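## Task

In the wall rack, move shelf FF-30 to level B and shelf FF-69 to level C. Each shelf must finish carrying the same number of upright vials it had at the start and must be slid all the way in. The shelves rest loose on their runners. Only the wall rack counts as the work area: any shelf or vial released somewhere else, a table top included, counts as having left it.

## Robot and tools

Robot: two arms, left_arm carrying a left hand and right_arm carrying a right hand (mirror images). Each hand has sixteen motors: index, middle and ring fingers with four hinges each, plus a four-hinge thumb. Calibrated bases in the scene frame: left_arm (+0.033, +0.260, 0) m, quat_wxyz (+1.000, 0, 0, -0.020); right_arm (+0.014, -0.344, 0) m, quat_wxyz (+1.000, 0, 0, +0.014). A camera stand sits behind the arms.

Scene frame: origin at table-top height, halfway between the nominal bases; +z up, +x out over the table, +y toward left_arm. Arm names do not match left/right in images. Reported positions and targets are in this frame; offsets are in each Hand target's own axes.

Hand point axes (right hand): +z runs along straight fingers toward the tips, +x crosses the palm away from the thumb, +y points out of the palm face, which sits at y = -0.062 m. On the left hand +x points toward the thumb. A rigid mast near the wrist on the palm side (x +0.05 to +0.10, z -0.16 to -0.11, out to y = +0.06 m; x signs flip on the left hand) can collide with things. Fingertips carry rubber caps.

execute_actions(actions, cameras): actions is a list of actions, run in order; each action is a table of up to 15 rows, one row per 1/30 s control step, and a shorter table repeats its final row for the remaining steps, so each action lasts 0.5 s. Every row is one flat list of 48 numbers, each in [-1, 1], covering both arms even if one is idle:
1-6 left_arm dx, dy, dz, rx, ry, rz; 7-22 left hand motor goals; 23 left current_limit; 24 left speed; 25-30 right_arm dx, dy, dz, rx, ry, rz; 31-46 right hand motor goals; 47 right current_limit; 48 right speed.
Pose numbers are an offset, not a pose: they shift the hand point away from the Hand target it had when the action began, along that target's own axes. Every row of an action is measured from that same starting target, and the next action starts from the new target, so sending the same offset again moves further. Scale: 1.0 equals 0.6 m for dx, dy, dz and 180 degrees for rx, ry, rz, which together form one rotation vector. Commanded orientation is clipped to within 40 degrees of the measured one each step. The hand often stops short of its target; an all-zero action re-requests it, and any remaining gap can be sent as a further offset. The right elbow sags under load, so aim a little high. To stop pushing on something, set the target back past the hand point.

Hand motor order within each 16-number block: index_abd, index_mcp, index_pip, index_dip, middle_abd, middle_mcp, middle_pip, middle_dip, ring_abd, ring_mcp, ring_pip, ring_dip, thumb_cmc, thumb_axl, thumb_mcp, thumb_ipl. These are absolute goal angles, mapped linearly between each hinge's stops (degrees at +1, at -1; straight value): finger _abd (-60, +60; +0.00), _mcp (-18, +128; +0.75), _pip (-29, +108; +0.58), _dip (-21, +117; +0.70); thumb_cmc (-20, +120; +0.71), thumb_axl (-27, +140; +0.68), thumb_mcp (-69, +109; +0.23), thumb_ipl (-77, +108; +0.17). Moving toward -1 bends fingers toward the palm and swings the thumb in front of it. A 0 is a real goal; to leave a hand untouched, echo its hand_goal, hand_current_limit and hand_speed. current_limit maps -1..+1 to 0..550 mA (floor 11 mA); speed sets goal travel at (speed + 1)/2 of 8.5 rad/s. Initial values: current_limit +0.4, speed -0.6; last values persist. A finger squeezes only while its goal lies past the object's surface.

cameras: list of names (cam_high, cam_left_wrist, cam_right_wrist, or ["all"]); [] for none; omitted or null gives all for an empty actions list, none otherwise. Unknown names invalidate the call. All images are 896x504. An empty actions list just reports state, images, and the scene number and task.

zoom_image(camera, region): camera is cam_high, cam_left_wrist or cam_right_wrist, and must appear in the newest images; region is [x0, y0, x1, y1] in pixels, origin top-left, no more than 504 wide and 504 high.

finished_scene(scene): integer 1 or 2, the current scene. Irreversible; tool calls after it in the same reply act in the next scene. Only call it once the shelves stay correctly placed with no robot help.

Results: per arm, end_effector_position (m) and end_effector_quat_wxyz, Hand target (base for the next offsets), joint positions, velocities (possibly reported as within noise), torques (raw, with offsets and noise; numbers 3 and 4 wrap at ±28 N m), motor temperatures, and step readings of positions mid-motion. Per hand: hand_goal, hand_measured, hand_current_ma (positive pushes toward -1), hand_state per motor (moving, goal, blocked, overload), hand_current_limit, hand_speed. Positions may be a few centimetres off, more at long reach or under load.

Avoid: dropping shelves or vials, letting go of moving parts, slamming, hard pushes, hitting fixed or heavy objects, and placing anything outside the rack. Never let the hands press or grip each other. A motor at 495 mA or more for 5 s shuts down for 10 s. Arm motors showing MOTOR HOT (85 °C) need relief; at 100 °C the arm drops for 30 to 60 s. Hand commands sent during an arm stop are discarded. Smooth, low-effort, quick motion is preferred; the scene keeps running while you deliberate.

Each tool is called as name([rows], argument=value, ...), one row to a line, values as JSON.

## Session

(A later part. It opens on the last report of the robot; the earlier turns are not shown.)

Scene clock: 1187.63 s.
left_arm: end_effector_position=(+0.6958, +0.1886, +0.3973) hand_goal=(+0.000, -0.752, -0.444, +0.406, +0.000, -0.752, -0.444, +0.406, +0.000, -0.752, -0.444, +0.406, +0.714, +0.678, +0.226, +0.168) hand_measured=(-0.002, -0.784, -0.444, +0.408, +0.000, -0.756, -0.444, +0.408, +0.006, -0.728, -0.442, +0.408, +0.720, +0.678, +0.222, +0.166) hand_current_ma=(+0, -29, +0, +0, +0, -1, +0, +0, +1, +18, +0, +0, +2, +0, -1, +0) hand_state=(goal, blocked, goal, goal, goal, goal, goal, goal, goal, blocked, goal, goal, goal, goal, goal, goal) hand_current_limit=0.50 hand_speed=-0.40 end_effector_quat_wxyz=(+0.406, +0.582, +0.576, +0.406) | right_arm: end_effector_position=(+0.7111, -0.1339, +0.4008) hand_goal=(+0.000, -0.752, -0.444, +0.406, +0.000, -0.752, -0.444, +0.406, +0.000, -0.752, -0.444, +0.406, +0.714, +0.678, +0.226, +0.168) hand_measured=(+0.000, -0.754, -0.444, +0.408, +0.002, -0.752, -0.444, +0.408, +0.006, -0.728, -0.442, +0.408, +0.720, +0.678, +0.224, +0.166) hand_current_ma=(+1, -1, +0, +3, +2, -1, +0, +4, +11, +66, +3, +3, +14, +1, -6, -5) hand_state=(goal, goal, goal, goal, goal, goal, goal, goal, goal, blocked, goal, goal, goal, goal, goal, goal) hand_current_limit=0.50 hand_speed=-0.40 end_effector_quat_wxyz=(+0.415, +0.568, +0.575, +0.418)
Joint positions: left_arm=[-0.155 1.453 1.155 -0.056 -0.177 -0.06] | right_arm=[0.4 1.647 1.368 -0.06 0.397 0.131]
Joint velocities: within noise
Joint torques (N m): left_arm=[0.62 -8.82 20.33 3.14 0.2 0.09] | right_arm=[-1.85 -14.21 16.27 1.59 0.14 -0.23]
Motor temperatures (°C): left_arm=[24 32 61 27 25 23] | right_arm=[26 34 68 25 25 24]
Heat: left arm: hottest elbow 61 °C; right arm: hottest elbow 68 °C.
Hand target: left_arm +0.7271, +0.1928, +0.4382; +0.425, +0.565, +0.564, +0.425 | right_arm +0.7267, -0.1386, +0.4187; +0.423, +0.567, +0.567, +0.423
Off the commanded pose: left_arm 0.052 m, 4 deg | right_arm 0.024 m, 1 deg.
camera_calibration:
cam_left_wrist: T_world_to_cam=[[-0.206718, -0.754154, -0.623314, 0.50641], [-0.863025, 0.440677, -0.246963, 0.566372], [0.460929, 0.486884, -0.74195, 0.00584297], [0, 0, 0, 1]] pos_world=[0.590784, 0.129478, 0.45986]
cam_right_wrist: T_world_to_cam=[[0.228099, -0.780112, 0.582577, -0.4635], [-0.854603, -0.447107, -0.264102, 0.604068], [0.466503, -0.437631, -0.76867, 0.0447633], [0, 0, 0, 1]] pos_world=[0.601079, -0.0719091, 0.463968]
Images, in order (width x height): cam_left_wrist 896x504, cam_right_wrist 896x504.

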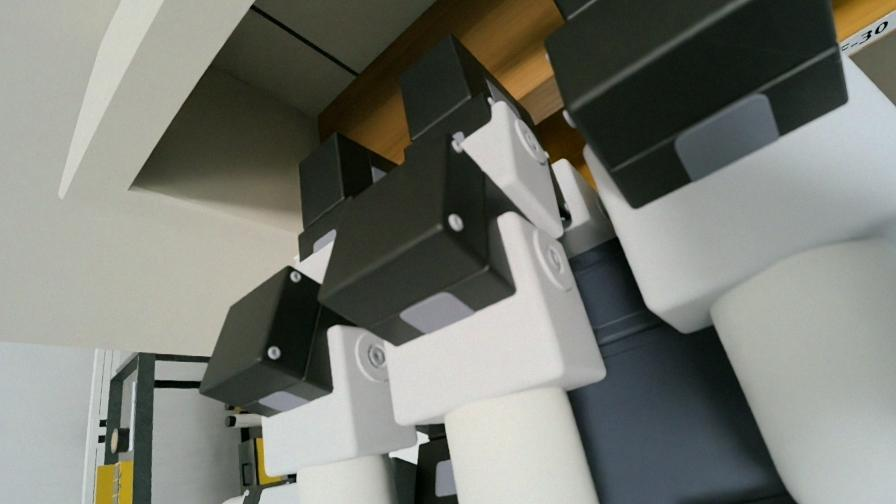

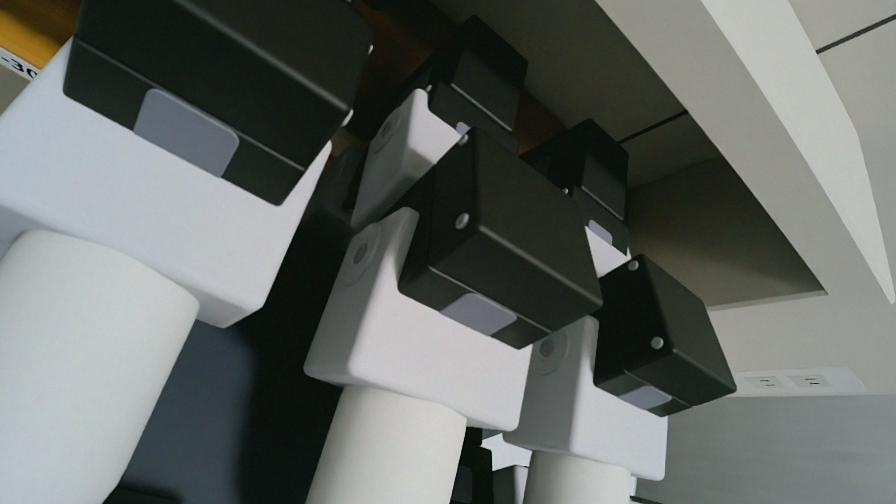

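execute_actions([
  [[0,-0.007,-0.024,0,0,0,0,-0.753,-0.445,0.406,0,-0.753,-0.445,0.406,0,-0.753,-0.445,0.406,0.714,0.677,0.225,0.168,0.5,-0.4,0,-0.0095,-0.0319,0,0,0,0,-0.753,-0.445,0.406,0,-0.753,-0.445,0.406,0,-0.753,-0.445,0.406,0.714,0.677,0.225,0.168,0.5,-0.4]],
  [[0,-0.0095,-0.0319,0,0,0,0,-0.753,-0.445,0.406,0,-0.753,-0.445,0.406,0,-0.753,-0.445,0.406,0.714,0.677,0.225,0.168,0.5,-0.4,0,-0.0095,-0.0319,0,0,0,0,-0.753,-0.445,0.406,0,-0.753,-0.445,0.406,0,-0.753,-0.445,0.406,0.714,0.677,0.225,0.168,0.5,-0.4]],
  [[0,-0.0095,-0.0319,0,0,0,0,-0.753,-0.445,0.406,0,-0.753,-0.445,0.406,0,-0.753,-0.445,0.406,0.714,0.677,0.225,0.168,0.5,-0.4,0,-0.0095,-0.0319,0,0,0,0,-0.753,-0.445,0.406,0,-0.753,-0.445,0.406,0,-0.753,-0.445,0.406,0.714,0.677,0.225,0.168,0.5,-0.4]],
], cameras=["all"])

zoom_image(camera="cam_right_wrist", region=[392, 0, 896, 300])

zoom_image(camera="cam_left_wrist", region=[100, 0, 604, 300])

zoom_image(camera="cam_high", region=[540, 50, 640, 230])

Scene clock: 1238.20 s.
left_arm: end_effector_position=(+0.6766, +0.1937, +0.4173) hand_goal=(+0.000, -0.752, -0.444, +0.406, +0.000, -0.752, -0.444, +0.406, +0.000, -0.752, -0.444, +0.406, +0.714, +0.678, +0.226, +0.168) hand_measured=(-0.002, -0.756, -0.444, +0.408, +0.000, -0.756, -0.444, +0.408, +0.006, -0.728, -0.442, +0.408, +0.720, +0.678, +0.222, +0.166) hand_current_ma=(+0, -1, +0, +0, +0, +0, +0, +0, +1, +18, +0, +0, +2, +0, -1, +0) hand_state=(goal, goal, goal, goal, goal, goal, goal, goal, goal, blocked, goal, goal, goal, goal, goal, goal) hand_current_limit=0.50 hand_speed=-0.40 end_effector_quat_wxyz=(+0.414, +0.573, +0.572, +0.415) | right_arm: end_effector_position=(+0.6713, -0.1445, +0.4192) hand_goal=(+0.000, -0.752, -0.444, +0.406, +0.000, -0.752, -0.444, +0.406, +0.000, -0.752, -0.444, +0.406, +0.714, +0.678, +0.226, +0.168) hand_measured=(+0.000, -0.752, -0.444, +0.408, +0.002, -0.752, -0.444, +0.408, +0.006, -0.728, -0.442, +0.408, +0.720, +0.678, +0.224, +0.166) hand_current_ma=(+1, -1, +0, +3, +2, -1, +0, +4, +11, +66, +3, +3, +14, +1, -6, -5) hand_state=(goal, goal, goal, goal, goal, goal, goal, goal, goal, blocked, goal, goal, goal, goal, goal, goal) hand_current_limit=0.50 hand_speed=-0.40 end_effector_quat_wxyz=(+0.425, +0.568, +0.567, +0.418)
Joint positions: left_arm=[-0.155 1.394 1.127 -0.056 -0.184 -0.06] | right_arm=[0.418 1.54 1.276 -0.059 0.434 0.132]
Joint torques (N m): left_arm=[-0.91 -13.22 11.86 3.18 -0.22 0.03] | right_arm=[0.79 -14.68 10.35 2.32 0.47 -0.09]
Motor temperatures (°C): left_arm=[24 32 62 27 25 23] | right_arm=[26 35 69 25 25 24]
Heat: left arm: hottest elbow 62 °C; right arm: hottest elbow 69 °C.
Hand target: left_arm +0.6722, +0.1929, +0.4380; +0.425, +0.565, +0.564, +0.425 | right_arm +0.6668, -0.1385, +0.4184; +0.423, +0.567, +0.567, +0.423
Off the commanded pose: left_arm 0.021 m, 2 deg | right_arm 0.007 m, 1 deg.
Step readings (end_effector_position of left_arm | right_arm):
0: (+0.6958, +0.1886, +0.3973) | (+0.7111, -0.1339, +0.4008)
1: (+0.6958, +0.1887, +0.3973) | (+0.7108, -0.1344, +0.4014)
2: (+0.6958, +0.1887, +0.3973) | (+0.7106, -0.1349, +0.4020)
4: (+0.6958, +0.1887, +0.3973) | (+0.7098, -0.1354, +0.4042)
8: (+0.6958, +0.1887, +0.3973) | (+0.7078, -0.1364, +0.4098)
15: (+0.6958, +0.1887, +0.3973) | (+0.7070, -0.1368, +0.4119)
16: (+0.6952, +0.1890, +0.3985) | (+0.7055, -0.1384, +0.4115)
17: (+0.6951, +0.1891, +0.3985) | (+0.7031, -0.1402, +0.4103)
19: (+0.6949, +0.1892, +0.3990) | (+0.6969, -0.1436, +0.4103)
23: (+0.6949, +0.1893, +0.3990) | (+0.6921, -0.1459, +0.4183)
30: (+0.6949, +0.1893, +0.3990) | (+0.6904, -0.1467, +0.4224)
31: (+0.6937, +0.1897, +0.3984) | (+0.6886, -0.1472, +0.4207)
32: (+0.6915, +0.1903, +0.3978) | (+0.6855, -0.1486, +0.4194)
34: (+0.6858, +0.1918, +0.3995) | (+0.6778, -0.1494, +0.4161)
38: (+0.6791, +0.1931, +0.4116) | (+0.6724, -0.1466, +0.4179)
45: (+0.6766, +0.1937, +0.4173) | (+0.6713, -0.1445, +0.4192)
camera_calibration:
cam_left_wrist: T_world_to_cam=[[-0.182065, -0.757729, -0.626657, 0.504096], [-0.858129, 0.433596, -0.274971, 0.5622], [0.480069, 0.48769, -0.729172, 0.00864127], [0, 0, 0, 1]] pos_world=[0.57007, 0.133986, 0.476785]
cam_right_wrist: T_world_to_cam=[[0.203623, -0.781771, 0.589382, -0.460085], [-0.856845, -0.433541, -0.279031, 0.579875], [0.47366, -0.448192, -0.758136, 0.0620658], [0, 0, 0, 1]] pos_world=[0.561149, -0.0804646, 0.480024]

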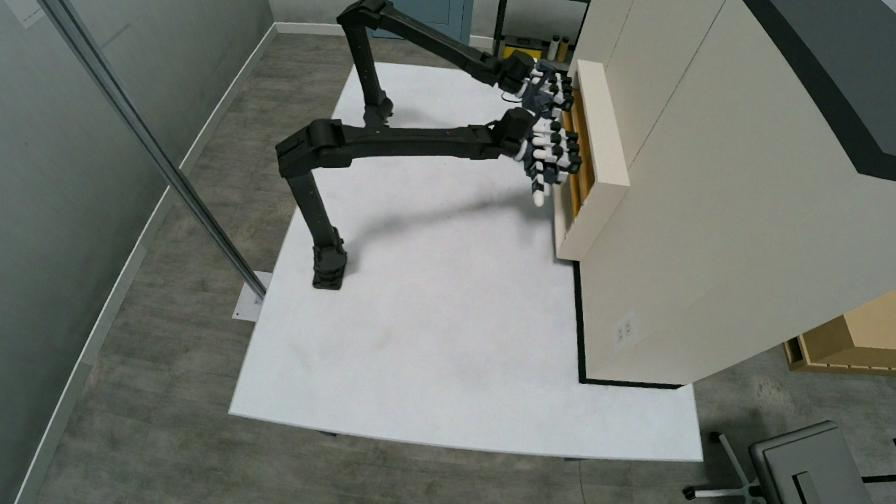

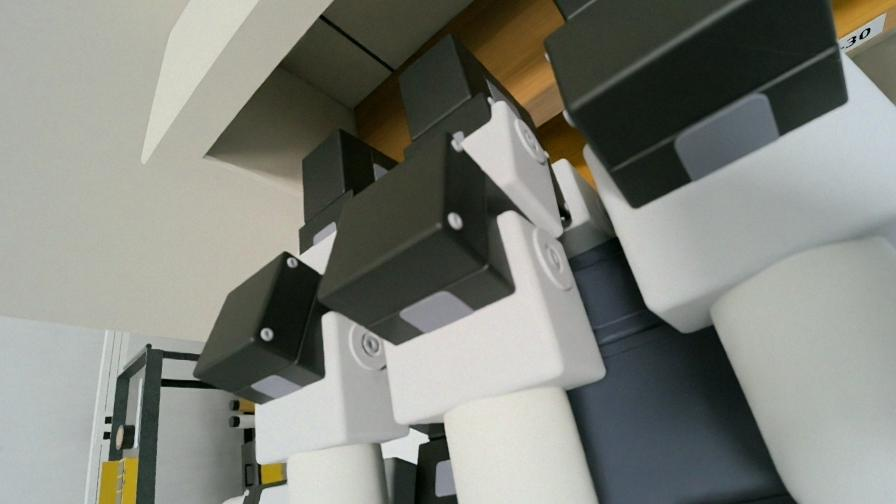

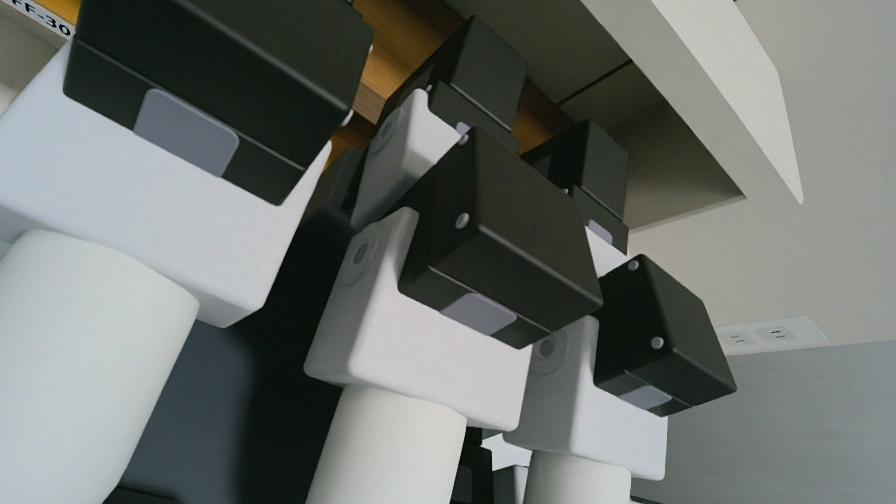

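Scaled by 1.000.

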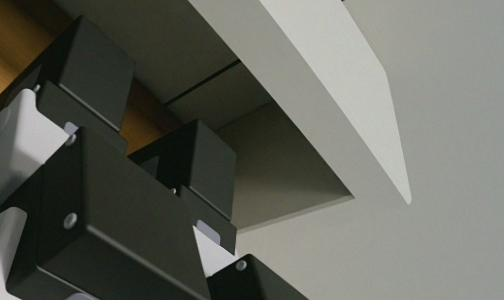

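Scaled by 1.000.

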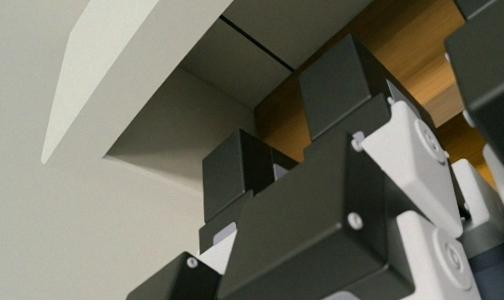

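Scaled by 2.800.

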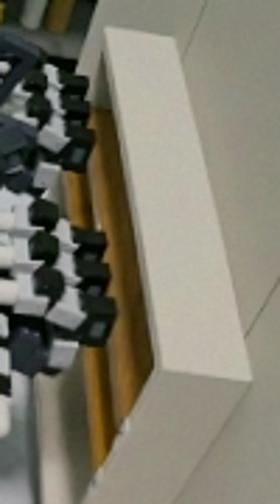

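execute_actions([
  [[0,-0.0332,-0.0251,0,0,0,0,-0.753,-0.445,0.406,0,-0.753,-0.445,0.406,0,-0.753,-0.445,0.406,0.714,0.677,0.225,0.168,0.5,-0.4,0,-0.0255,-0.0272,0,0,0,0,-0.753,-0.445,0.406,0,-0.753,-0.445,0.406,0,-0.753,-0.445,0.406,0.714,0.677,0.225,0.168,0.5,-0.4]],
  [[0,-0.0332,-0.0251,0,0,0,0,-0.753,-0.445,0.406,0,-0.753,-0.445,0.406,0,-0.753,-0.445,0.406,0.714,0.677,0.225,0.168,0.5,-0.4,0,-0.0255,-0.0272,0,0,0,0,-0.753,-0.445,0.406,0,-0.753,-0.445,0.406,0,-0.753,-0.445,0.406,0.714,0.677,0.225,0.168,0.5,-0.4]],
  [[0,-0.0095,-0.0319,0,0,0,0,-0.753,-0.445,0.406,0,-0.753,-0.445,0.406,0,-0.753,-0.445,0.406,0.714,0.677,0.225,0.168,0.5,-0.4,0,-0.0095,-0.0319,0,0,0,0,-0.753,-0.445,0.406,0,-0.753,-0.445,0.406,0,-0.753,-0.445,0.406,0.714,0.677,0.225,0.168,0.5,-0.4]],
], cameras=["all"])

zoom_image(camera="cam_right_wrist", region=[392, 0, 896, 300])

zoom_image(camera="cam_left_wrist", region=[100, 0, 604, 300])

zoom_image(camera="cam_high", region=[540, 50, 640, 230])

Scene clock: 1258.87 s.
left_arm: end_effector_position=(+0.6158, +0.1977, +0.3879) hand_goal=(+0.000, -0.752, -0.444, +0.406, +0.000, -0.752, -0.444, +0.406, +0.000, -0.752, -0.444, +0.406, +0.714, +0.678, +0.226, +0.168) hand_measured=(-0.002, -0.754, -0.444, +0.408, +0.000, -0.754, -0.444, +0.408, +0.006, -0.728, -0.442, +0.408, +0.720, +0.678, +0.222, +0.166) hand_current_ma=(+0, +0, +0, +0, +0, +0, +0, +0, +1, +18, +0, +0, +2, +0, -1, +0) hand_state=(goal, goal, goal, goal, goal, goal, goal, goal, goal, blocked, goal, goal, goal, goal, goal, goal) hand_current_limit=0.50 hand_speed=-0.40 end_effector_quat_wxyz=(+0.409, +0.575, +0.573, +0.418) | right_arm: end_effector_position=(+0.6107, -0.1443, +0.3996) hand_goal=(+0.000, -0.752, -0.444, +0.406, +0.000, -0.752, -0.444, +0.406, +0.000, -0.752, -0.444, +0.406, +0.714, +0.678, +0.226, +0.168) hand_measured=(+0.000, -0.752, -0.444, +0.408, +0.002, -0.752, -0.444, +0.408, +0.006, -0.728, -0.442, +0.408, +0.720, +0.678, +0.224, +0.166) hand_current_ma=(+1, -1, +0, +3, +2, +0, +0, +4, +11, +66, +3, +3, +14, +1, -6, -5) hand_state=(goal, goal, goal, goal, goal, goal, goal, goal, goal, blocked, goal, goal, goal, goal, goal, goal) hand_current_limit=0.50 hand_speed=-0.40 end_effector_quat_wxyz=(+0.425, +0.568, +0.568, +0.417)
Joint positions: left_arm=[-0.176 1.258 0.923 0.006 -0.212 -0.06] | right_arm=[0.475 1.418 1.092 -0.009 0.488 0.151]
Joint torques (N m): left_arm=[-1.49 -10.99 11.69 3.52 -0.23 -0.06] | right_arm=[0.56 -11.69 10.26 2.47 0.5 -0.05]
Motor temperatures (°C): left_arm=[24 31 56 27 25 23] | right_arm=[26 34 62 25 25 24]
Heat: left arm: hottest elbow 56 °C; right arm: hottest elbow 62 °C.
Hand target: left_arm +0.6122, +0.1931, +0.4078; +0.425, +0.565, +0.564, +0.425 | right_arm +0.6068, -0.1386, +0.3985; +0.423, +0.567, +0.567, +0.423
Off the commanded pose: left_arm 0.021 m, 2 deg | right_arm 0.007 m, 1 deg.
Step readings (end_effector_position of left_arm | right_arm):
0: (+0.6766, +0.1937, +0.4173) | (+0.6713, -0.1446, +0.4192)
1: (+0.6752, +0.1944, +0.4156) | (+0.6693, -0.1457, +0.4174)
2: (+0.6716, +0.1955, +0.4137) | (+0.6657, -0.1474, +0.4158)
4: (+0.6631, +0.1976, +0.4035) | (+0.6572, -0.1488, +0.4088)
8: (+0.6583, +0.1983, +0.3930) | (+0.6524, -0.1461, +0.4049)
15: (+0.6581, +0.1984, +0.3936) | (+0.6518, -0.1441, +0.4056)
16: (+0.6567, +0.1986, +0.3930) | (+0.6496, -0.1448, +0.4043)
17: (+0.6529, +0.1981, +0.3918) | (+0.6456, -0.1450, +0.4035)
19: (+0.6439, +0.1990, +0.3845) | (+0.6374, -0.1480, +0.3977)
23: (+0.6376, +0.1981, +0.3789) | (+0.6324, -0.1460, +0.3950)
30: (+0.6375, +0.1974, +0.3800) | (+0.6318, -0.1444, +0.3957)
31: (+0.6363, +0.1976, +0.3797) | (+0.6298, -0.1452, +0.3952)
32: (+0.6333, +0.1973, +0.3787) | (+0.6263, -0.1450, +0.3943)
34: (+0.6251, +0.1981, +0.3776) | (+0.6185, -0.1472, +0.3928)
38: (+0.6173, +0.1978, +0.3847) | (+0.6122, -0.1456, +0.3975)
45: (+0.6158, +0.1977, +0.3879) | (+0.6107, -0.1443, +0.3996)
camera_calibration:
cam_left_wrist: T_world_to_cam=[[-0.1809, -0.752412, -0.633365, 0.478546], [-0.861462, 0.431927, -0.267064, 0.499647], [0.474509, 0.497308, -0.72631, 0.0148108], [0, 0, 0, 1]] pos_world=[0.509968, 0.136887, 0.447289]
cam_right_wrist: T_world_to_cam=[[0.204738, -0.780136, 0.59116, -0.437164], [-0.857621, -0.43407, -0.275806, 0.521696], [0.471771, -0.450524, -0.757932, 0.0766617], [0, 0, 0, 1]] pos_world=[0.500755, -0.0800569, 0.460426]

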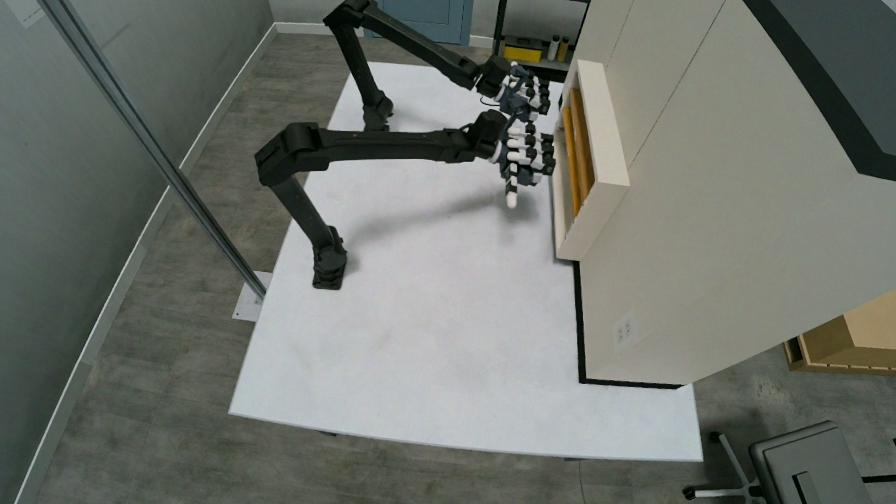

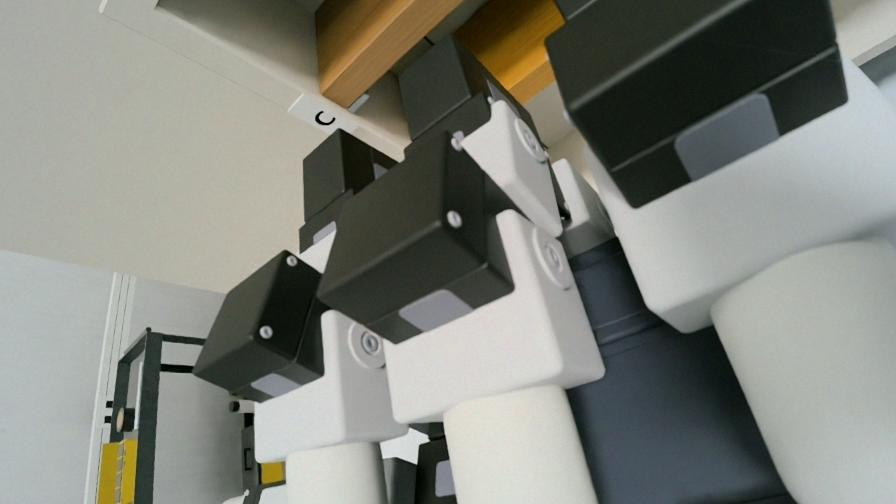

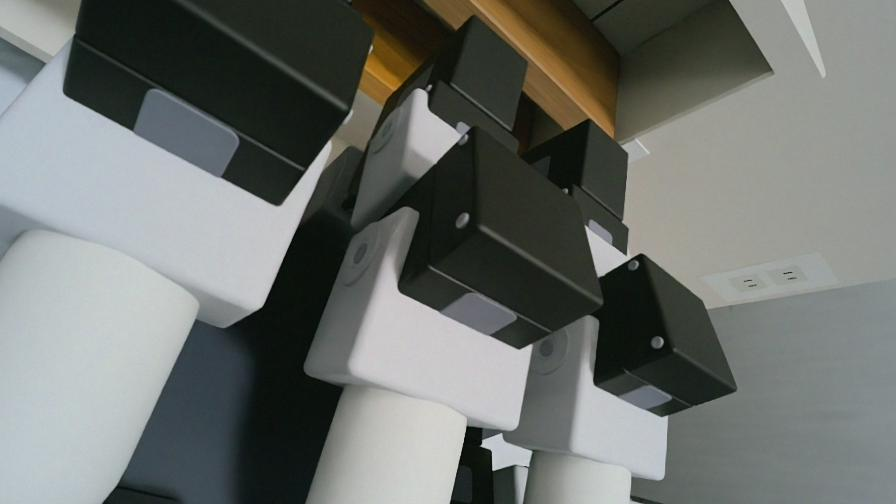

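Scaled by 1.000.

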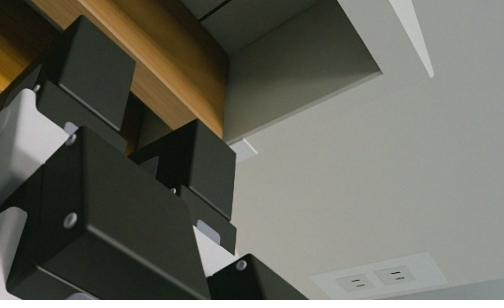

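Scaled by 1.000.

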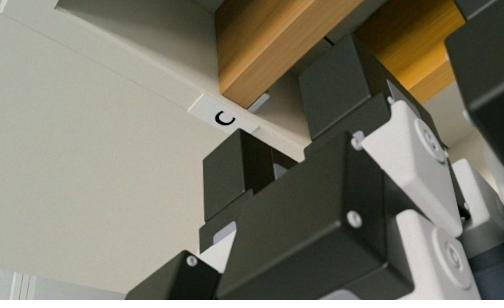

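Scaled by 2.800.

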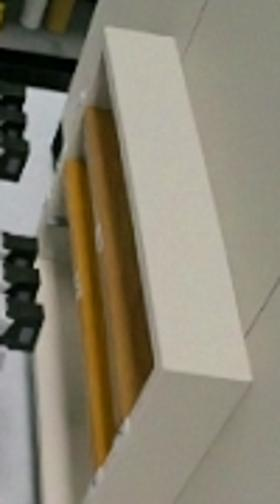

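zoom_image(camera="cam_high", region=[550, 70, 610, 150])

zoom_image(camera="cam_high", region=[550, 140, 610, 220])

Scaled by 6.300.

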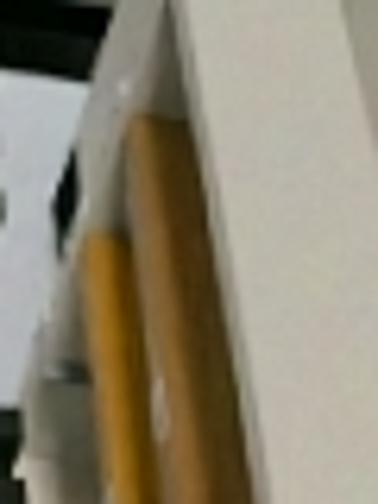

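Scaled by 6.300.

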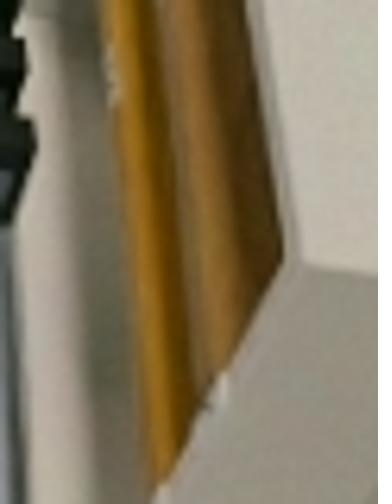

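execute_actions([
  [[0,-0.0095,-0.0319,0,0,0,0,-0.753,-0.445,0.406,0,-0.753,-0.445,0.406,0,-0.753,-0.445,0.406,0.714,0.677,0.225,0.168,0.5,-0.4,0,-0.0095,-0.0319,0,0,0,0,-0.753,-0.445,0.406,0,-0.753,-0.445,0.406,0,-0.753,-0.445,0.406,0.714,0.677,0.225,0.168,0.5,-0.4]],
  [[0,-0.0095,-0.0319,0,0,0,0,0.479,0.577,0.696,0,0.479,0.577,0.696,0,-0.753,-0.445,0.406,0.714,0.677,0.225,0.168,0.7,-0.4,0,-0.0095,-0.0319,0,0,0,0,0.479,0.577,0.696,0,0.479,0.577,0.696,0,-0.753,-0.445,0.406,0.714,0.677,0.225,0.168,0.7,-0.4]],
  [[0,0,0,0,0,0,0,0.479,0.577,0.696,0,0.479,0.577,0.696,0,-0.753,-0.445,0.406,0.714,0.677,0.225,0.168,0.7,-0.4,0,0,0,0,0,0,0,0.479,0.577,0.696,0,0.479,0.577,0.696,0,-0.753,-0.445,0.406,0.714,0.677,0.225,0.168,0.7,-0.4]],
], cameras=["cam_left_wrist","cam_right_wrist"])

zoom_image(camera="cam_right_wrist", region=[540, 0, 740, 180])

zoom_image(camera="cam_left_wrist", region=[220, 0, 420, 180])

Scene clock: 1378.87 s.
left_arm: end_effector_position=(+0.5754, +0.1966, +0.3947) hand_goal=(+0.000, +0.480, +0.578, +0.696, +0.000, +0.480, +0.578, +0.696, +0.000, -0.752, -0.444, +0.406, +0.714, +0.678, +0.226, +0.168) hand_measured=(-0.002, +0.488, +0.578, +0.694, +0.000, +0.488, +0.578, +0.694, +0.006, -0.728, -0.442, +0.408, +0.720, +0.678, +0.222, +0.166) hand_current_ma=(+0, +2, +0, +0, +0, +3, +0, +0, +1, +18, +0, +0, +2, +0, -1, +0) hand_state=(goal, goal, goal, goal, goal, goal, goal, goal, goal, blocked, goal, goal, goal, goal, goal, goal) hand_current_limit=0.70 hand_speed=-0.40 end_effector_quat_wxyz=(+0.416, +0.571, +0.567, +0.424) | right_arm: end_effector_position=(+0.5704, -0.1437, +0.4027) hand_goal=(+0.000, +0.480, +0.578, +0.696, +0.000, +0.480, +0.578, +0.696, +0.000, -0.752, -0.444, +0.406, +0.714, +0.678, +0.226, +0.168) hand_measured=(+0.000, +0.488, +0.578, +0.694, +0.002, +0.486, +0.578, +0.694, +0.006, -0.728, -0.442, +0.408, +0.720, +0.678, +0.224, +0.166) hand_current_ma=(+1, +16, +0, -3, +2, +15, +0, -4, +11, +66, +3, +3, +14, +1, -6, -5) hand_state=(goal, goal, goal, goal, goal, goal, goal, goal, goal, blocked, goal, goal, goal, goal, goal, goal) hand_current_limit=0.70 hand_speed=-0.40 end_effector_quat_wxyz=(+0.427, +0.567, +0.565, +0.422)
Joint positions: left_arm=[-0.201 1.146 0.836 0.002 -0.235 -0.061] | right_arm=[0.522 1.328 1.006 -0.009 0.532 0.169]
Joint torques (N m): left_arm=[-1.44 -9.23 11.95 2.73 -0.23 -0.11] | right_arm=[0.79 -10.64 10.4 2.13 0.52 -0.08]
Motor temperatures (°C): left_arm=[24 31 50 27 25 23] | right_arm=[26 34 54 26 26 24]
Heat: left arm: hottest elbow 50 °C; right arm: hottest elbow 54 °C.
Hand target: left_arm +0.5723, +0.1930, +0.4073; +0.425, +0.565, +0.564, +0.425 | right_arm +0.5669, -0.1386, +0.3984; +0.423, +0.567, +0.567, +0.423
Off the commanded pose: left_arm 0.013 m, 1 deg | right_arm 0.008 m, 1 deg.
Step readings (end_effector_position of left_arm | right_arm):
0: (+0.6158, +0.1977, +0.3879) | (+0.6107, -0.1444, +0.3996)
1: (+0.6147, +0.1978, +0.3871) | (+0.6089, -0.1456, +0.3986)
2: (+0.6118, +0.1972, +0.3859) | (+0.6060, -0.1468, +0.3976)
4: (+0.6042, +0.1978, +0.3839) | (+0.5982, -0.1475, +0.3953)
8: (+0.5973, +0.1971, +0.3884) | (+0.5921, -0.1450, +0.3986)
15: (+0.5962, +0.1968, +0.3904) | (+0.5907, -0.1433, +0.4001)
16: (+0.5950, +0.1970, +0.3899) | (+0.5887, -0.1442, +0.3995)
17: (+0.5921, +0.1966, +0.3887) | (+0.5855, -0.1448, +0.3986)
19: (+0.5842, +0.1971, +0.3867) | (+0.5778, -0.1465, +0.3967)
23: (+0.5766, +0.1969, +0.3928) | (+0.5718, -0.1451, +0.4012)
30: (+0.5754, +0.1966, +0.3950) | (+0.5705, -0.1436, +0.4027)
31: (+0.5754, +0.1966, +0.3950) | (+0.5705, -0.1436, +0.4027)
32: (+0.5754, +0.1966, +0.3950) | (+0.5705, -0.1436, +0.4027)
34: (+0.5754, +0.1966, +0.3950) | (+0.5705, -0.1436, +0.4027)
38: (+0.5754, +0.1966, +0.3947) | (+0.5704, -0.1437, +0.4027)
45: (+0.5754, +0.1966, +0.3947) | (+0.5704, -0.1437, +0.4027)
camera_calibration:
cam_left_wrist: T_world_to_cam=[[-0.16833, -0.751121, -0.638343, 0.469212], [-0.854217, 0.434319, -0.285796, 0.469835], [0.491912, 0.497176, -0.71473, 0.0249247], [0, 0, 0, 1]] pos_world=[0.468063, 0.135985, 0.451609]
cam_right_wrist: T_world_to_cam=[[0.198176, -0.784079, 0.588172, -0.425965], [-0.854374, -0.432285, -0.2884, 0.491811], [0.480386, -0.445365, -0.755566, 0.093214], [0, 0, 0, 1]] pos_world=[0.459828, -0.0798735, 0.462808]
Images, in order (width x height): cam_left_wrist 896x504, cam_right_wrist 896x504.

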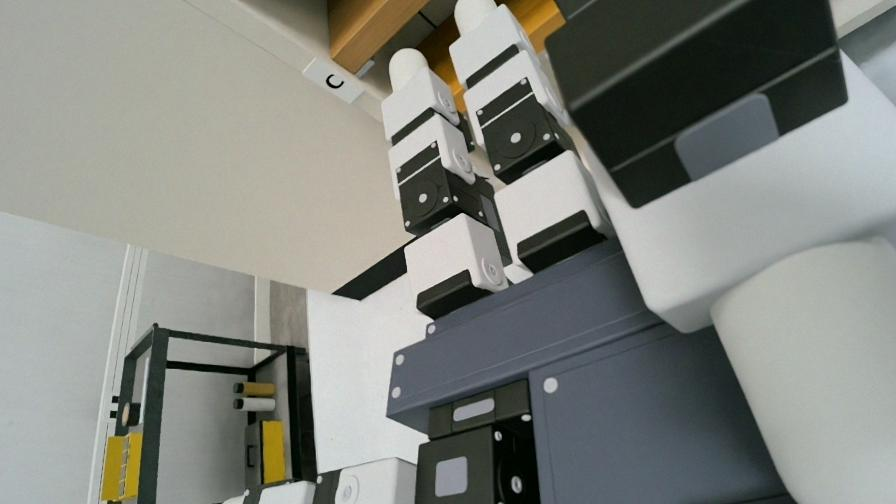

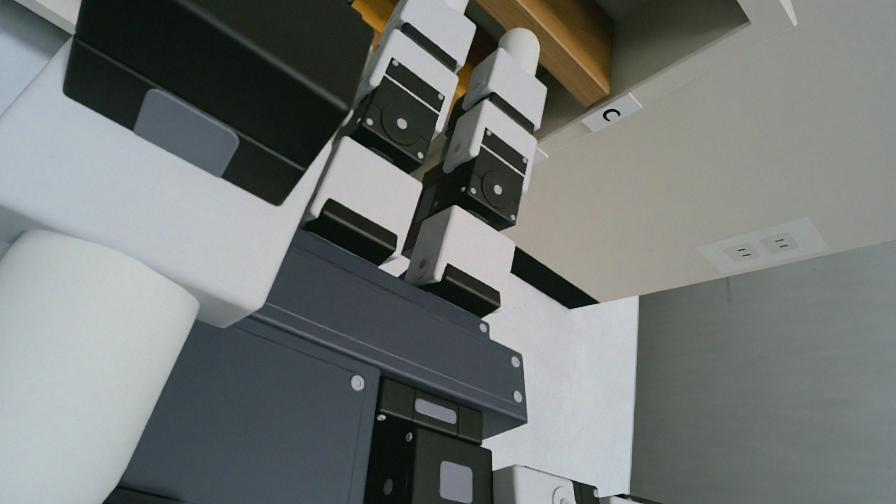

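Scaled by 2.520.

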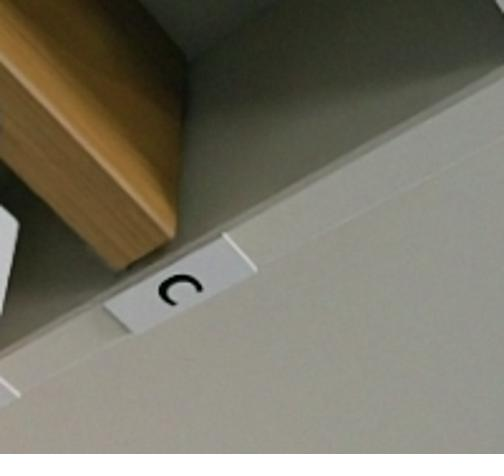

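Scaled by 2.520.

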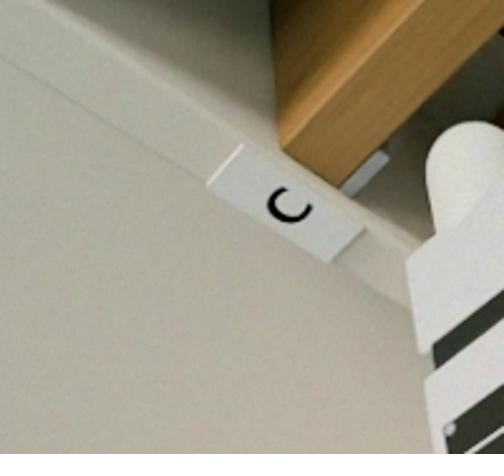

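zoom_image(camera="cam_right_wrist", region=[500, 60, 640, 180])

zoom_image(camera="cam_left_wrist", region=[320, 20, 460, 140])

Scaled by 3.600.

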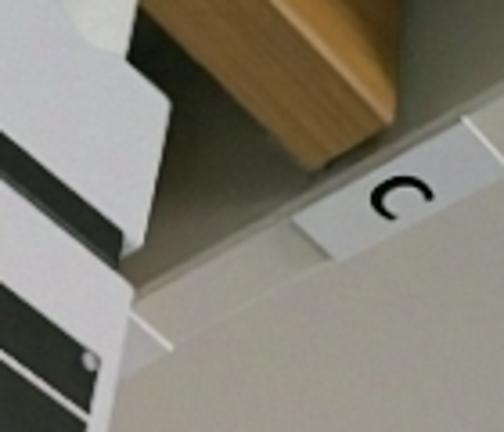

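Scaled by 3.600.

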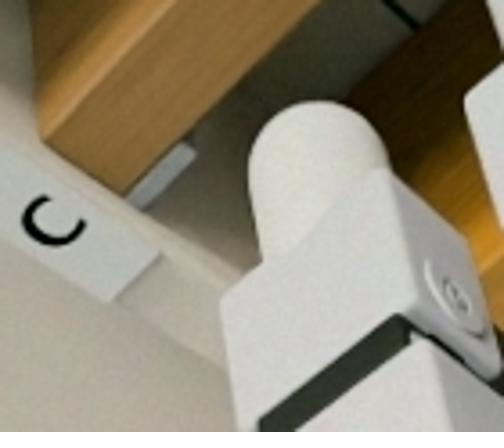

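execute_actions([
  [[0,0,0,0,0,0,0,-0.753,-0.445,0.406,0,-0.753,-0.445,0.406,0,-0.753,-0.445,0.406,0.714,0.677,0.225,0.168,0.5,-0.4,0,0,0,0,0,0,0,-0.753,-0.445,0.406,0,-0.753,-0.445,0.406,0,-0.753,-0.445,0.406,0.714,0.677,0.225,0.168,0.5,-0.4]],
  [[0,0.0194,0.0326,0,0,0,0,-0.753,-0.445,0.406,0,-0.753,-0.445,0.406,0,-0.753,-0.445,0.406,0.714,0.677,0.225,0.168,0.5,-0.4,0,0.0146,0.0339,0,0,0,0,-0.753,-0.445,0.406,0,-0.753,-0.445,0.406,0,-0.753,-0.445,0.406,0.714,0.677,0.225,0.168,0.5,-0.4]],
  [[0,0.0194,0.0326,0,0,0,0,-0.753,-0.445,0.406,0,-0.753,-0.445,0.406,0,-0.753,-0.445,0.406,0.714,0.677,0.225,0.168,0.5,-0.4,0,0.0146,0.0339,0,0,0,0,-0.753,-0.445,0.406,0,-0.753,-0.445,0.406,0,-0.753,-0.445,0.406,0.714,0.677,0.225,0.168,0.5,-0.4]],
  [[0,0.0194,0.0326,0,0,0,0,-0.753,-0.445,0.406,0,-0.753,-0.445,0.406,0,-0.753,-0.445,0.406,0.714,0.677,0.225,0.168,0.5,-0.4,0,0.0146,0.0339,0,0,0,0,-0.753,-0.445,0.406,0,-0.753,-0.445,0.406,0,-0.753,-0.445,0.406,0.714,0.677,0.225,0.168,0.5,-0.4]],
], cameras=[])

Scene clock: 1450.10 s.
left_arm: end_effector_position=(+0.6270, +0.1904, +0.3924) hand_goal=(+0.000, -0.752, -0.444, +0.406, +0.000, -0.752, -0.444, +0.406, +0.000, -0.752, -0.444, +0.406, +0.714, +0.678, +0.226, +0.168) hand_measured=(-0.002, -0.752, -0.444, +0.408, +0.000, -0.752, -0.444, +0.408, +0.006, -0.728, -0.442, +0.408, +0.722, +0.678, +0.224, +0.166) hand_current_ma=(+0, +0, +0, +0, +0, +0, +0, +0, +1, +18, +0, +0, +2, +0, -1, +0) hand_state=(goal, goal, goal, goal, goal, goal, goal, goal, goal, blocked, goal, goal, goal, goal, goal, goal) hand_current_limit=0.50 hand_speed=-0.40 end_effector_quat_wxyz=(+0.411, +0.578, +0.571, +0.414) | right_arm: end_effector_position=(+0.6195, -0.1379, +0.3838) hand_goal=(+0.000, -0.752, -0.444, +0.406, +0.000, -0.752, -0.444, +0.406, +0.000, -0.752, -0.444, +0.406, +0.714, +0.678, +0.226, +0.168) hand_measured=(+0.000, -0.752, -0.444, +0.408, +0.002, -0.752, -0.444, +0.408, +0.006, -0.728, -0.442, +0.408, +0.720, +0.678, +0.224, +0.166) hand_current_ma=(+1, -1, +0, +3, +2, +0, +0, +4, +11, +66, +3, +3, +14, +1, -5, -5) hand_state=(goal, goal, goal, goal, goal, goal, goal, goal, goal, blocked, goal, goal, goal, goal, goal, goal) hand_current_limit=0.50 hand_speed=-0.40 end_effector_quat_wxyz=(+0.416, +0.569, +0.577, +0.413)
Joint positions: left_arm=[-0.182 1.285 0.961 -0.009 -0.207 -0.061] | right_arm=[0.474 1.451 1.1 -0.009 0.471 0.159]
Joint torques (N m): left_arm=[-0.09 -9.29 16.16 2.41 0.05 0] | right_arm=[-1.55 -11.05 15.72 1.76 0.2 -0.24]
Heat: left arm: hottest elbow 49 °C; right arm: hottest elbow 52 °C.
Hand target: left_arm +0.6384, +0.1929, +0.4247; +0.425, +0.565, +0.564, +0.425 | right_arm +0.6329, -0.1387, +0.4061; +0.423, +0.567, +0.567, +0.423
Off the commanded pose: left_arm 0.034 m, 3 deg | right_arm 0.026 m, 2 deg.
Step readings (end_effector_position of left_arm | right_arm):
0: (+0.5754, +0.1966, +0.3947) | (+0.5704, -0.1437, +0.4027)
1: (+0.5754, +0.1966, +0.3947) | (+0.5704, -0.1437, +0.4027)
2: (+0.5754, +0.1966, +0.3946) | (+0.5704, -0.1438, +0.4027)
4: (+0.5754, +0.1966, +0.3945) | (+0.5704, -0.1438, +0.4027)
8: (+0.5754, +0.1966, +0.3945) | (+0.5704, -0.1438, +0.4027)
15: (+0.5754, +0.1966, +0.3945) | (+0.5704, -0.1438, +0.4027)
16: (+0.5759, +0.1962, +0.3936) | (+0.5712, -0.1422, +0.4011)
17: (+0.5768, +0.1956, +0.3932) | (+0.5719, -0.1411, +0.3996)
19: (+0.5796, +0.1947, +0.3887) | (+0.5743, -0.1390, +0.3941)
23: (+0.5834, +0.1937, +0.3804) | (+0.5786, -0.1362, +0.3833)
30: (+0.5839, +0.1936, +0.3794) | (+0.5792, -0.1357, +0.3815)
31: (+0.5849, +0.1928, +0.3797) | (+0.5810, -0.1354, +0.3806)
32: (+0.5877, +0.1922, +0.3810) | (+0.5839, -0.1361, +0.3812)
34: (+0.5958, +0.1908, +0.3842) | (+0.5905, -0.1353, +0.3813)
38: (+0.6045, +0.1897, +0.3867) | (+0.5970, -0.1372, +0.3784)
45: (+0.6047, +0.1896, +0.3864) | (+0.5978, -0.1386, +0.3777)
46: (+0.6059, +0.1890, +0.3869) | (+0.5998, -0.1380, +0.3778)
47: (+0.6088, +0.1888, +0.3880) | (+0.6031, -0.1381, +0.3793)
49: (+0.6174, +0.1892, +0.3913) | (+0.6111, -0.1359, +0.3825)
53: (+0.6265, +0.1898, +0.3933) | (+0.6187, -0.1359, +0.3840)
60: (+0.6270, +0.1904, +0.3924) | (+0.6195, -0.1379, +0.3838)
No camera images: "cameras" was empty.

execute_actions([
  [[0,0.015,0.0338,0,0,0,0,-0.753,-0.445,0.406,0,-0.753,-0.445,0.406,0,-0.753,-0.445,0.406,0.714,0.677,0.225,0.168,0.5,-0.4,0,0.0153,0.0337,0,0,0,0,-0.753,-0.445,0.406,0,-0.753,-0.445,0.406,0,-0.753,-0.445,0.406,0.714,0.677,0.225,0.168,0.5,-0.4]],
  [[0,0.015,0.0338,0,0,0,0,-0.753,-0.445,0.406,0,-0.753,-0.445,0.406,0,-0.753,-0.445,0.406,0.714,0.677,0.225,0.168,0.5,-0.4,0,0.0153,0.0337,0,0,0,0,-0.753,-0.445,0.406,0,-0.753,-0.445,0.406,0,-0.753,-0.445,0.406,0.714,0.677,0.225,0.168,0.5,-0.4]],
], cameras=["cam_left_wrist","cam_right_wrist"])

Scene clock: 1474.60 s.
left_arm: end_effector_position=(+0.6708, +0.1898, +0.3985) hand_goal=(+0.000, -0.752, -0.444, +0.406, +0.000, -0.752, -0.444, +0.406, +0.000, -0.752, -0.444, +0.406, +0.714, +0.678, +0.226, +0.168) hand_measured=(-0.002, -0.752, -0.444, +0.408, +0.000, -0.752, -0.444, +0.408, +0.006, -0.728, -0.442, +0.408, +0.722, +0.678, +0.224, +0.166) hand_current_ma=(+0, +0, +0, +0, +0, +0, +0, +0, +1, +18, +0, +0, +2, +0, +0, +0) hand_state=(goal, goal, goal, goal, goal, goal, goal, goal, goal, blocked, goal, goal, goal, goal, goal, goal) hand_current_limit=0.50 hand_speed=-0.40 end_effector_quat_wxyz=(+0.413, +0.576, +0.572, +0.412) | right_arm: end_effector_position=(+0.6633, -0.1367, +0.3914) hand_goal=(+0.000, -0.752, -0.444, +0.406, +0.000, -0.752, -0.444, +0.406, +0.000, -0.752, -0.444, +0.406, +0.714, +0.678, +0.226, +0.168) hand_measured=(+0.000, -0.754, -0.444, +0.408, +0.002, -0.752, -0.444, +0.408, +0.006, -0.728, -0.442, +0.408, +0.722, +0.678, +0.224, +0.166) hand_current_ma=(+1, -2, +0, +3, +2, -1, +0, +4, +11, +66, +3, +3, +15, +1, -5, -5) hand_state=(goal, goal, goal, goal, goal, goal, goal, goal, goal, blocked, goal, goal, goal, goal, goal, goal) hand_current_limit=0.50 hand_speed=-0.40 end_effector_quat_wxyz=(+0.416, +0.569, +0.576, +0.415)
Joint positions: left_arm=[-0.163 1.394 1.081 -0.018 -0.188 -0.061] | right_arm=[0.435 1.544 1.221 -0.026 0.433 0.144]
Joint torques (N m): left_arm=[0.21 -11.22 16.16 2.43 0.04 0.06] | right_arm=[-1.55 -12.69 15.99 1.63 0.18 -0.24]
Motor temperatures (°C): left_arm=[24 31 55 27 25 23] | right_arm=[26 34 58 25 26 24]
Heat: left arm: hottest elbow 55 °C; right arm: hottest elbow 58 °C.
Hand target: left_arm +0.6823, +0.1929, +0.4310; +0.425, +0.565, +0.564, +0.425 | right_arm +0.6768, -0.1387, +0.4124; +0.423, +0.567, +0.567, +0.423
Off the commanded pose: left_arm 0.034 m, 3 deg | right_arm 0.025 m, 2 deg.
Step readings (end_effector_position of left_arm | right_arm):
0: (+0.6270, +0.1904, +0.3924) | (+0.6195, -0.1379, +0.3838)
1: (+0.6282, +0.1902, +0.3924) | (+0.6214, -0.1372, +0.3841)
2: (+0.6311, +0.1908, +0.3938) | (+0.6249, -0.1374, +0.3852)
4: (+0.6395, +0.1897, +0.3963) | (+0.6329, -0.1350, +0.3881)
8: (+0.6486, +0.1896, +0.3960) | (+0.6407, -0.1352, +0.3886)
15: (+0.6490, +0.1895, +0.3946) | (+0.6415, -0.1373, +0.3877)
16: (+0.6502, +0.1894, +0.3946) | (+0.6434, -0.1366, +0.3876)
17: (+0.6530, +0.1890, +0.3961) | (+0.6468, -0.1369, +0.3888)
19: (+0.6614, +0.1889, +0.3996) | (+0.6549, -0.1344, +0.3917)
23: (+0.6704, +0.1897, +0.4002) | (+0.6625, -0.1345, +0.3923)
30: (+0.6708, +0.1898, +0.3985) | (+0.6633, -0.1367, +0.3914)
camera_calibration:
cam_left_wrist: T_world_to_cam=[[-0.190333, -0.755988, -0.626303, 0.49351], [-0.858187, 0.437937, -0.267817, 0.550194], [0.476748, 0.48651, -0.732133, 0.00319766], [0, 0, 0, 1]] pos_world=[0.564576, 0.130581, 0.458779]
cam_right_wrist: T_world_to_cam=[[0.227989, -0.77913, 0.583932, -0.449659], [-0.856963, -0.445267, -0.259521, 0.559506], [0.462207, -0.44124, -0.769202, 0.0612313], [0, 0, 0, 1]] pos_world=[0.553692, -0.0741956, 0.454873]
Images, in order (width x height): cam_left_wrist 896x504, cam_right_wrist 896x504.

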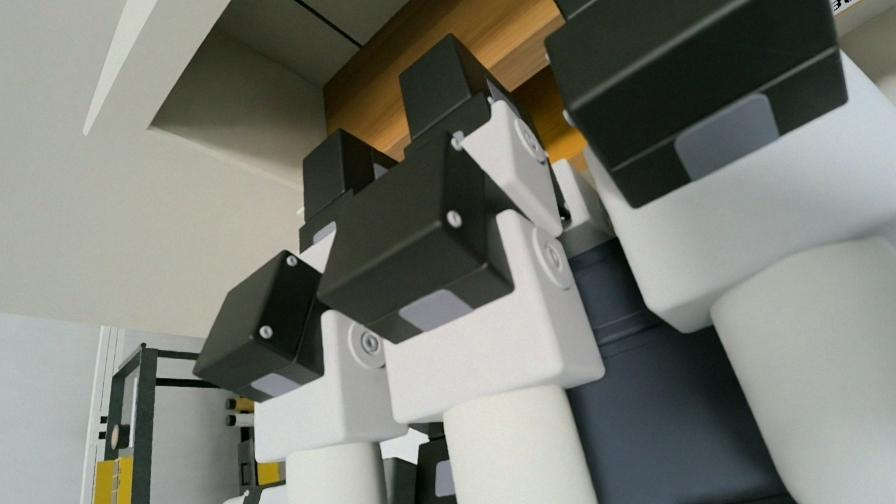

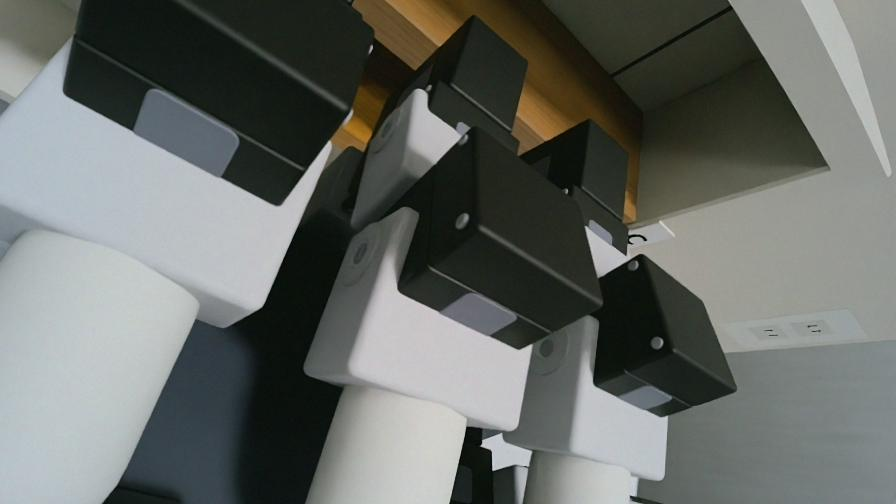

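execute_actions([
  [[0,0.0055,0.0192,0,0,0,0,-0.753,-0.445,0.406,0,-0.753,-0.445,0.406,0,-0.753,-0.445,0.406,0.714,0.677,0.225,0.168,0.5,-0.4,0,0.0025,0.0201,0,0,0,0,-0.753,-0.445,0.406,0,-0.753,-0.445,0.406,0,-0.753,-0.445,0.406,0.714,0.677,0.225,0.168,0.5,-0.4]],
  [[0,0.0037,0.0128,0,0,0,0,-0.753,-0.445,0.406,0,-0.753,-0.445,0.406,0,-0.753,-0.445,0.406,0.714,0.677,0.225,0.168,0.5,-0.4,0,0.0057,0.0192,0,0,0,0,-0.753,-0.445,0.406,0,-0.753,-0.445,0.406,0,-0.753,-0.445,0.406,0.714,0.677,0.225,0.168,0.5,-0.4]],
], cameras=[])

Scene clock: 1484.77 s.
left_arm: end_effector_position=(+0.6890, +0.1896, +0.3983) hand_goal=(+0.000, -0.752, -0.444, +0.406, +0.000, -0.752, -0.444, +0.406, +0.000, -0.752, -0.444, +0.406, +0.714, +0.678, +0.226, +0.168) hand_measured=(-0.002, -0.752, -0.444, +0.408, +0.000, -0.752, -0.444, +0.408, +0.006, -0.728, -0.442, +0.408, +0.722, +0.678, +0.224, +0.166) hand_current_ma=(+0, +0, +0, +0, +0, +0, +0, +0, +1, +18, +0, +0, +2, +0, +0, +0) hand_state=(goal, goal, goal, goal, goal, goal, goal, goal, goal, blocked, goal, goal, goal, goal, goal, goal) hand_current_limit=0.50 hand_speed=-0.40 end_effector_quat_wxyz=(+0.413, +0.576, +0.573, +0.412) | right_arm: end_effector_position=(+0.6860, -0.1356, +0.3900) hand_goal=(+0.000, -0.752, -0.444, +0.406, +0.000, -0.752, -0.444, +0.406, +0.000, -0.752, -0.444, +0.406, +0.714, +0.678, +0.226, +0.168) hand_measured=(+0.000, -0.754, -0.444, +0.408, +0.002, -0.752, -0.444, +0.408, +0.006, -0.728, -0.442, +0.408, +0.722, +0.678, +0.224, +0.166) hand_current_ma=(+1, -2, +0, +3, +2, -1, +0, +4, +11, +66, +3, +3, +15, +1, -5, -5) hand_state=(goal, goal, goal, goal, goal, goal, goal, goal, goal, blocked, goal, goal, goal, goal, goal, goal) hand_current_limit=0.50 hand_speed=-0.40 end_effector_quat_wxyz=(+0.415, +0.568, +0.576, +0.416)
Joint positions: left_arm=[-0.156 1.44 1.128 -0.019 -0.18 -0.06] | right_arm=[0.418 1.597 1.279 -0.028 0.415 0.138]
Joint torques (N m): left_arm=[0.21 -11.63 16.61 2.55 0.07 0.06] | right_arm=[-1.73 -13.45 16.06 1.62 0.17 -0.23]
Motor temperatures (°C): left_arm=[24 31 54 27 25 23] | right_arm=[26 34 59 25 26 24]
Heat: left arm: hottest elbow 54 °C; right arm: hottest elbow 59 °C.
Hand target: left_arm +0.7023, +0.1929, +0.4306; +0.425, +0.565, +0.564, +0.425 | right_arm +0.7009, -0.1387, +0.4104; +0.423, +0.567, +0.567, +0.423
Off the commanded pose: left_arm 0.035 m, 3 deg | right_arm 0.025 m, 2 deg.
Step readings (end_effector_position of left_arm | right_arm):
0: (+0.6708, +0.1898, +0.3985) | (+0.6633, -0.1367, +0.3914)
1: (+0.6715, +0.1897, +0.3984) | (+0.6642, -0.1363, +0.3912)
2: (+0.6729, +0.1901, +0.3991) | (+0.6660, -0.1363, +0.3918)
4: (+0.6771, +0.1898, +0.4000) | (+0.6703, -0.1357, +0.3920)
8: (+0.6812, +0.1892, +0.3987) | (+0.6736, -0.1345, +0.3896)
15: (+0.6815, +0.1891, +0.3980) | (+0.6741, -0.1345, +0.3883)
16: (+0.6820, +0.1891, +0.3978) | (+0.6753, -0.1346, +0.3883)
17: (+0.6830, +0.1889, +0.3983) | (+0.6773, -0.1354, +0.3890)
19: (+0.6858, +0.1890, +0.3996) | (+0.6818, -0.1345, +0.3905)
23: (+0.6887, +0.1894, +0.3990) | (+0.6855, -0.1343, +0.3905)
30: (+0.6890, +0.1896, +0.3983) | (+0.6860, -0.1356, +0.3900)
No camera images: "cameras" was empty.

execute_actions([
  [[0,0.0037,0.0128,0,0,0,0,-0.753,-0.445,0.406,0,-0.753,-0.445,0.406,0,-0.753,-0.445,0.406,0.714,0.677,0.225,0.168,0.5,-0.4,0,0.0029,0.0096,0,0,0,0,-0.753,-0.445,0.406,0,-0.753,-0.445,0.406,0,-0.753,-0.445,0.406,0.714,0.677,0.225,0.168,0.5,-0.4]],
  [[0,0,0,0,0,0,0,-0.753,-0.445,0.406,0,-0.753,-0.445,0.406,0,-0.753,-0.445,0.406,0.714,0.677,0.225,0.168,0.5,-0.4,0,0.0029,0.0096,0,0,0,0,-0.753,-0.445,0.406,0,-0.753,-0.445,0.406,0,-0.753,-0.445,0.406,0.714,0.677,0.225,0.168,0.5,-0.4]],
], cameras=["cam_right_wrist"])

Scene clock: 1501.67 s.
left_arm: end_effector_position=(+0.6936, +0.1890, +0.3988) hand_goal=(+0.000, -0.752, -0.444, +0.406, +0.000, -0.752, -0.444, +0.406, +0.000, -0.752, -0.444, +0.406, +0.714, +0.678, +0.226, +0.168) hand_measured=(-0.002, -0.766, -0.444, +0.408, +0.000, -0.752, -0.444, +0.408, +0.006, -0.728, -0.442, +0.408, +0.722, +0.678, +0.224, +0.166) hand_current_ma=(+0, -7, +0, +0, +0, +0, +0, +0, +1, +18, +0, +0, +2, +0, +0, +0) hand_state=(goal, goal, goal, goal, goal, goal, goal, goal, goal, blocked, goal, goal, goal, goal, goal, goal) hand_current_limit=0.50 hand_speed=-0.40 end_effector_quat_wxyz=(+0.413, +0.577, +0.572, +0.411) | right_arm: end_effector_position=(+0.6955, -0.1356, +0.3906) hand_goal=(+0.000, -0.752, -0.444, +0.406, +0.000, -0.752, -0.444, +0.406, +0.000, -0.752, -0.444, +0.406, +0.714, +0.678, +0.226, +0.168) hand_measured=(+0.000, -0.756, -0.444, +0.408, +0.002, -0.752, -0.444, +0.408, +0.006, -0.728, -0.442, +0.408, +0.722, +0.678, +0.224, +0.166) hand_current_ma=(+1, -8, +0, +3, +2, -1, +0, +4, +11, +66, +3, +3, +15, +1, -5, -5) hand_state=(goal, goal, goal, goal, goal, goal, goal, goal, goal, blocked, goal, goal, goal, goal, goal, goal) hand_current_limit=0.50 hand_speed=-0.40 end_effector_quat_wxyz=(+0.415, +0.569, +0.576, +0.415)
Joint positions: left_arm=[-0.155 1.451 1.142 -0.023 -0.178 -0.059] | right_arm=[0.41 1.618 1.307 -0.034 0.409 0.136]
Joint torques (N m): left_arm=[0.15 -10.87 17.21 2.62 0.07 0.06] | right_arm=[-1.85 -13.16 16.61 1.66 0.05 -0.26]
Motor temperatures (°C): left_arm=[24 31 55 27 25 23] | right_arm=[26 34 62 25 25 24]
Heat: left arm: hottest elbow 55 °C; right arm: hottest elbow 62 °C.
Hand target: left_arm +0.7102, +0.1929, +0.4309; +0.425, +0.565, +0.564, +0.425 | right_arm +0.7128, -0.1386, +0.4105; +0.423, +0.567, +0.567, +0.423
Off the commanded pose: left_arm 0.036 m, 3 deg | right_arm 0.026 m, 2 deg.
Step readings (end_effector_position of left_arm | right_arm):
0: (+0.6890, +0.1896, +0.3983) | (+0.6860, -0.1356, +0.3900)
1: (+0.6894, +0.1894, +0.3986) | (+0.6864, -0.1354, +0.3899)
2: (+0.6905, +0.1892, +0.3989) | (+0.6874, -0.1353, +0.3901)
4: (+0.6935, +0.1890, +0.3992) | (+0.6894, -0.1350, +0.3910)
8: (+0.6936, +0.1890, +0.3986) | (+0.6911, -0.1344, +0.3906)
15: (+0.6936, +0.1890, +0.3986) | (+0.6911, -0.1344, +0.3904)
16: (+0.6936, +0.1890, +0.3986) | (+0.6917, -0.1345, +0.3905)
17: (+0.6936, +0.1890, +0.3986) | (+0.6924, -0.1350, +0.3908)
19: (+0.6936, +0.1890, +0.3986) | (+0.6943, -0.1359, +0.3906)
23: (+0.6936, +0.1890, +0.3988) | (+0.6955, -0.1356, +0.3906)
30: (+0.6936, +0.1890, +0.3988) | (+0.6955, -0.1356, +0.3906)
camera_calibration:
cam_right_wrist: T_world_to_cam=[[0.228207, -0.779872, 0.582856, -0.455509], [-0.856843, -0.445144, -0.260129, 0.587577], [0.462322, -0.440052, -0.769813, 0.0465473], [0, 0, 0, 1]] pos_world=[0.585892, -0.0731996, 0.454175]
Images, in order (width x height): cam_right_wrist 896x504.

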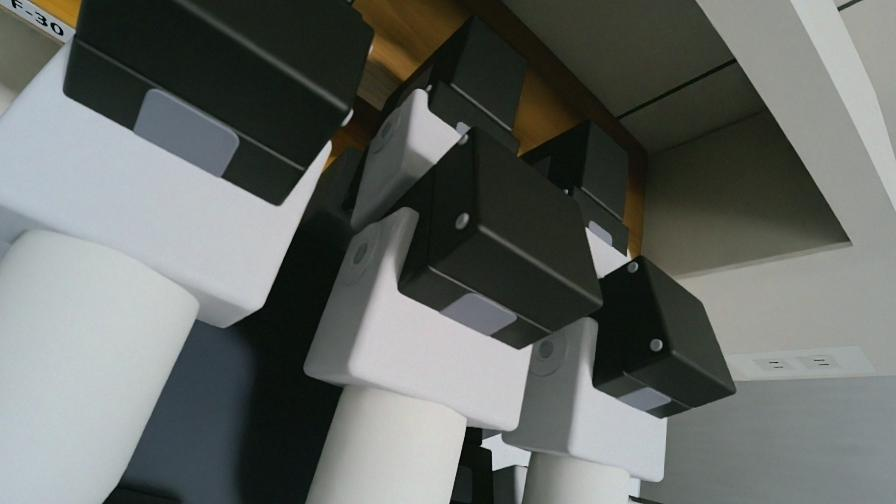

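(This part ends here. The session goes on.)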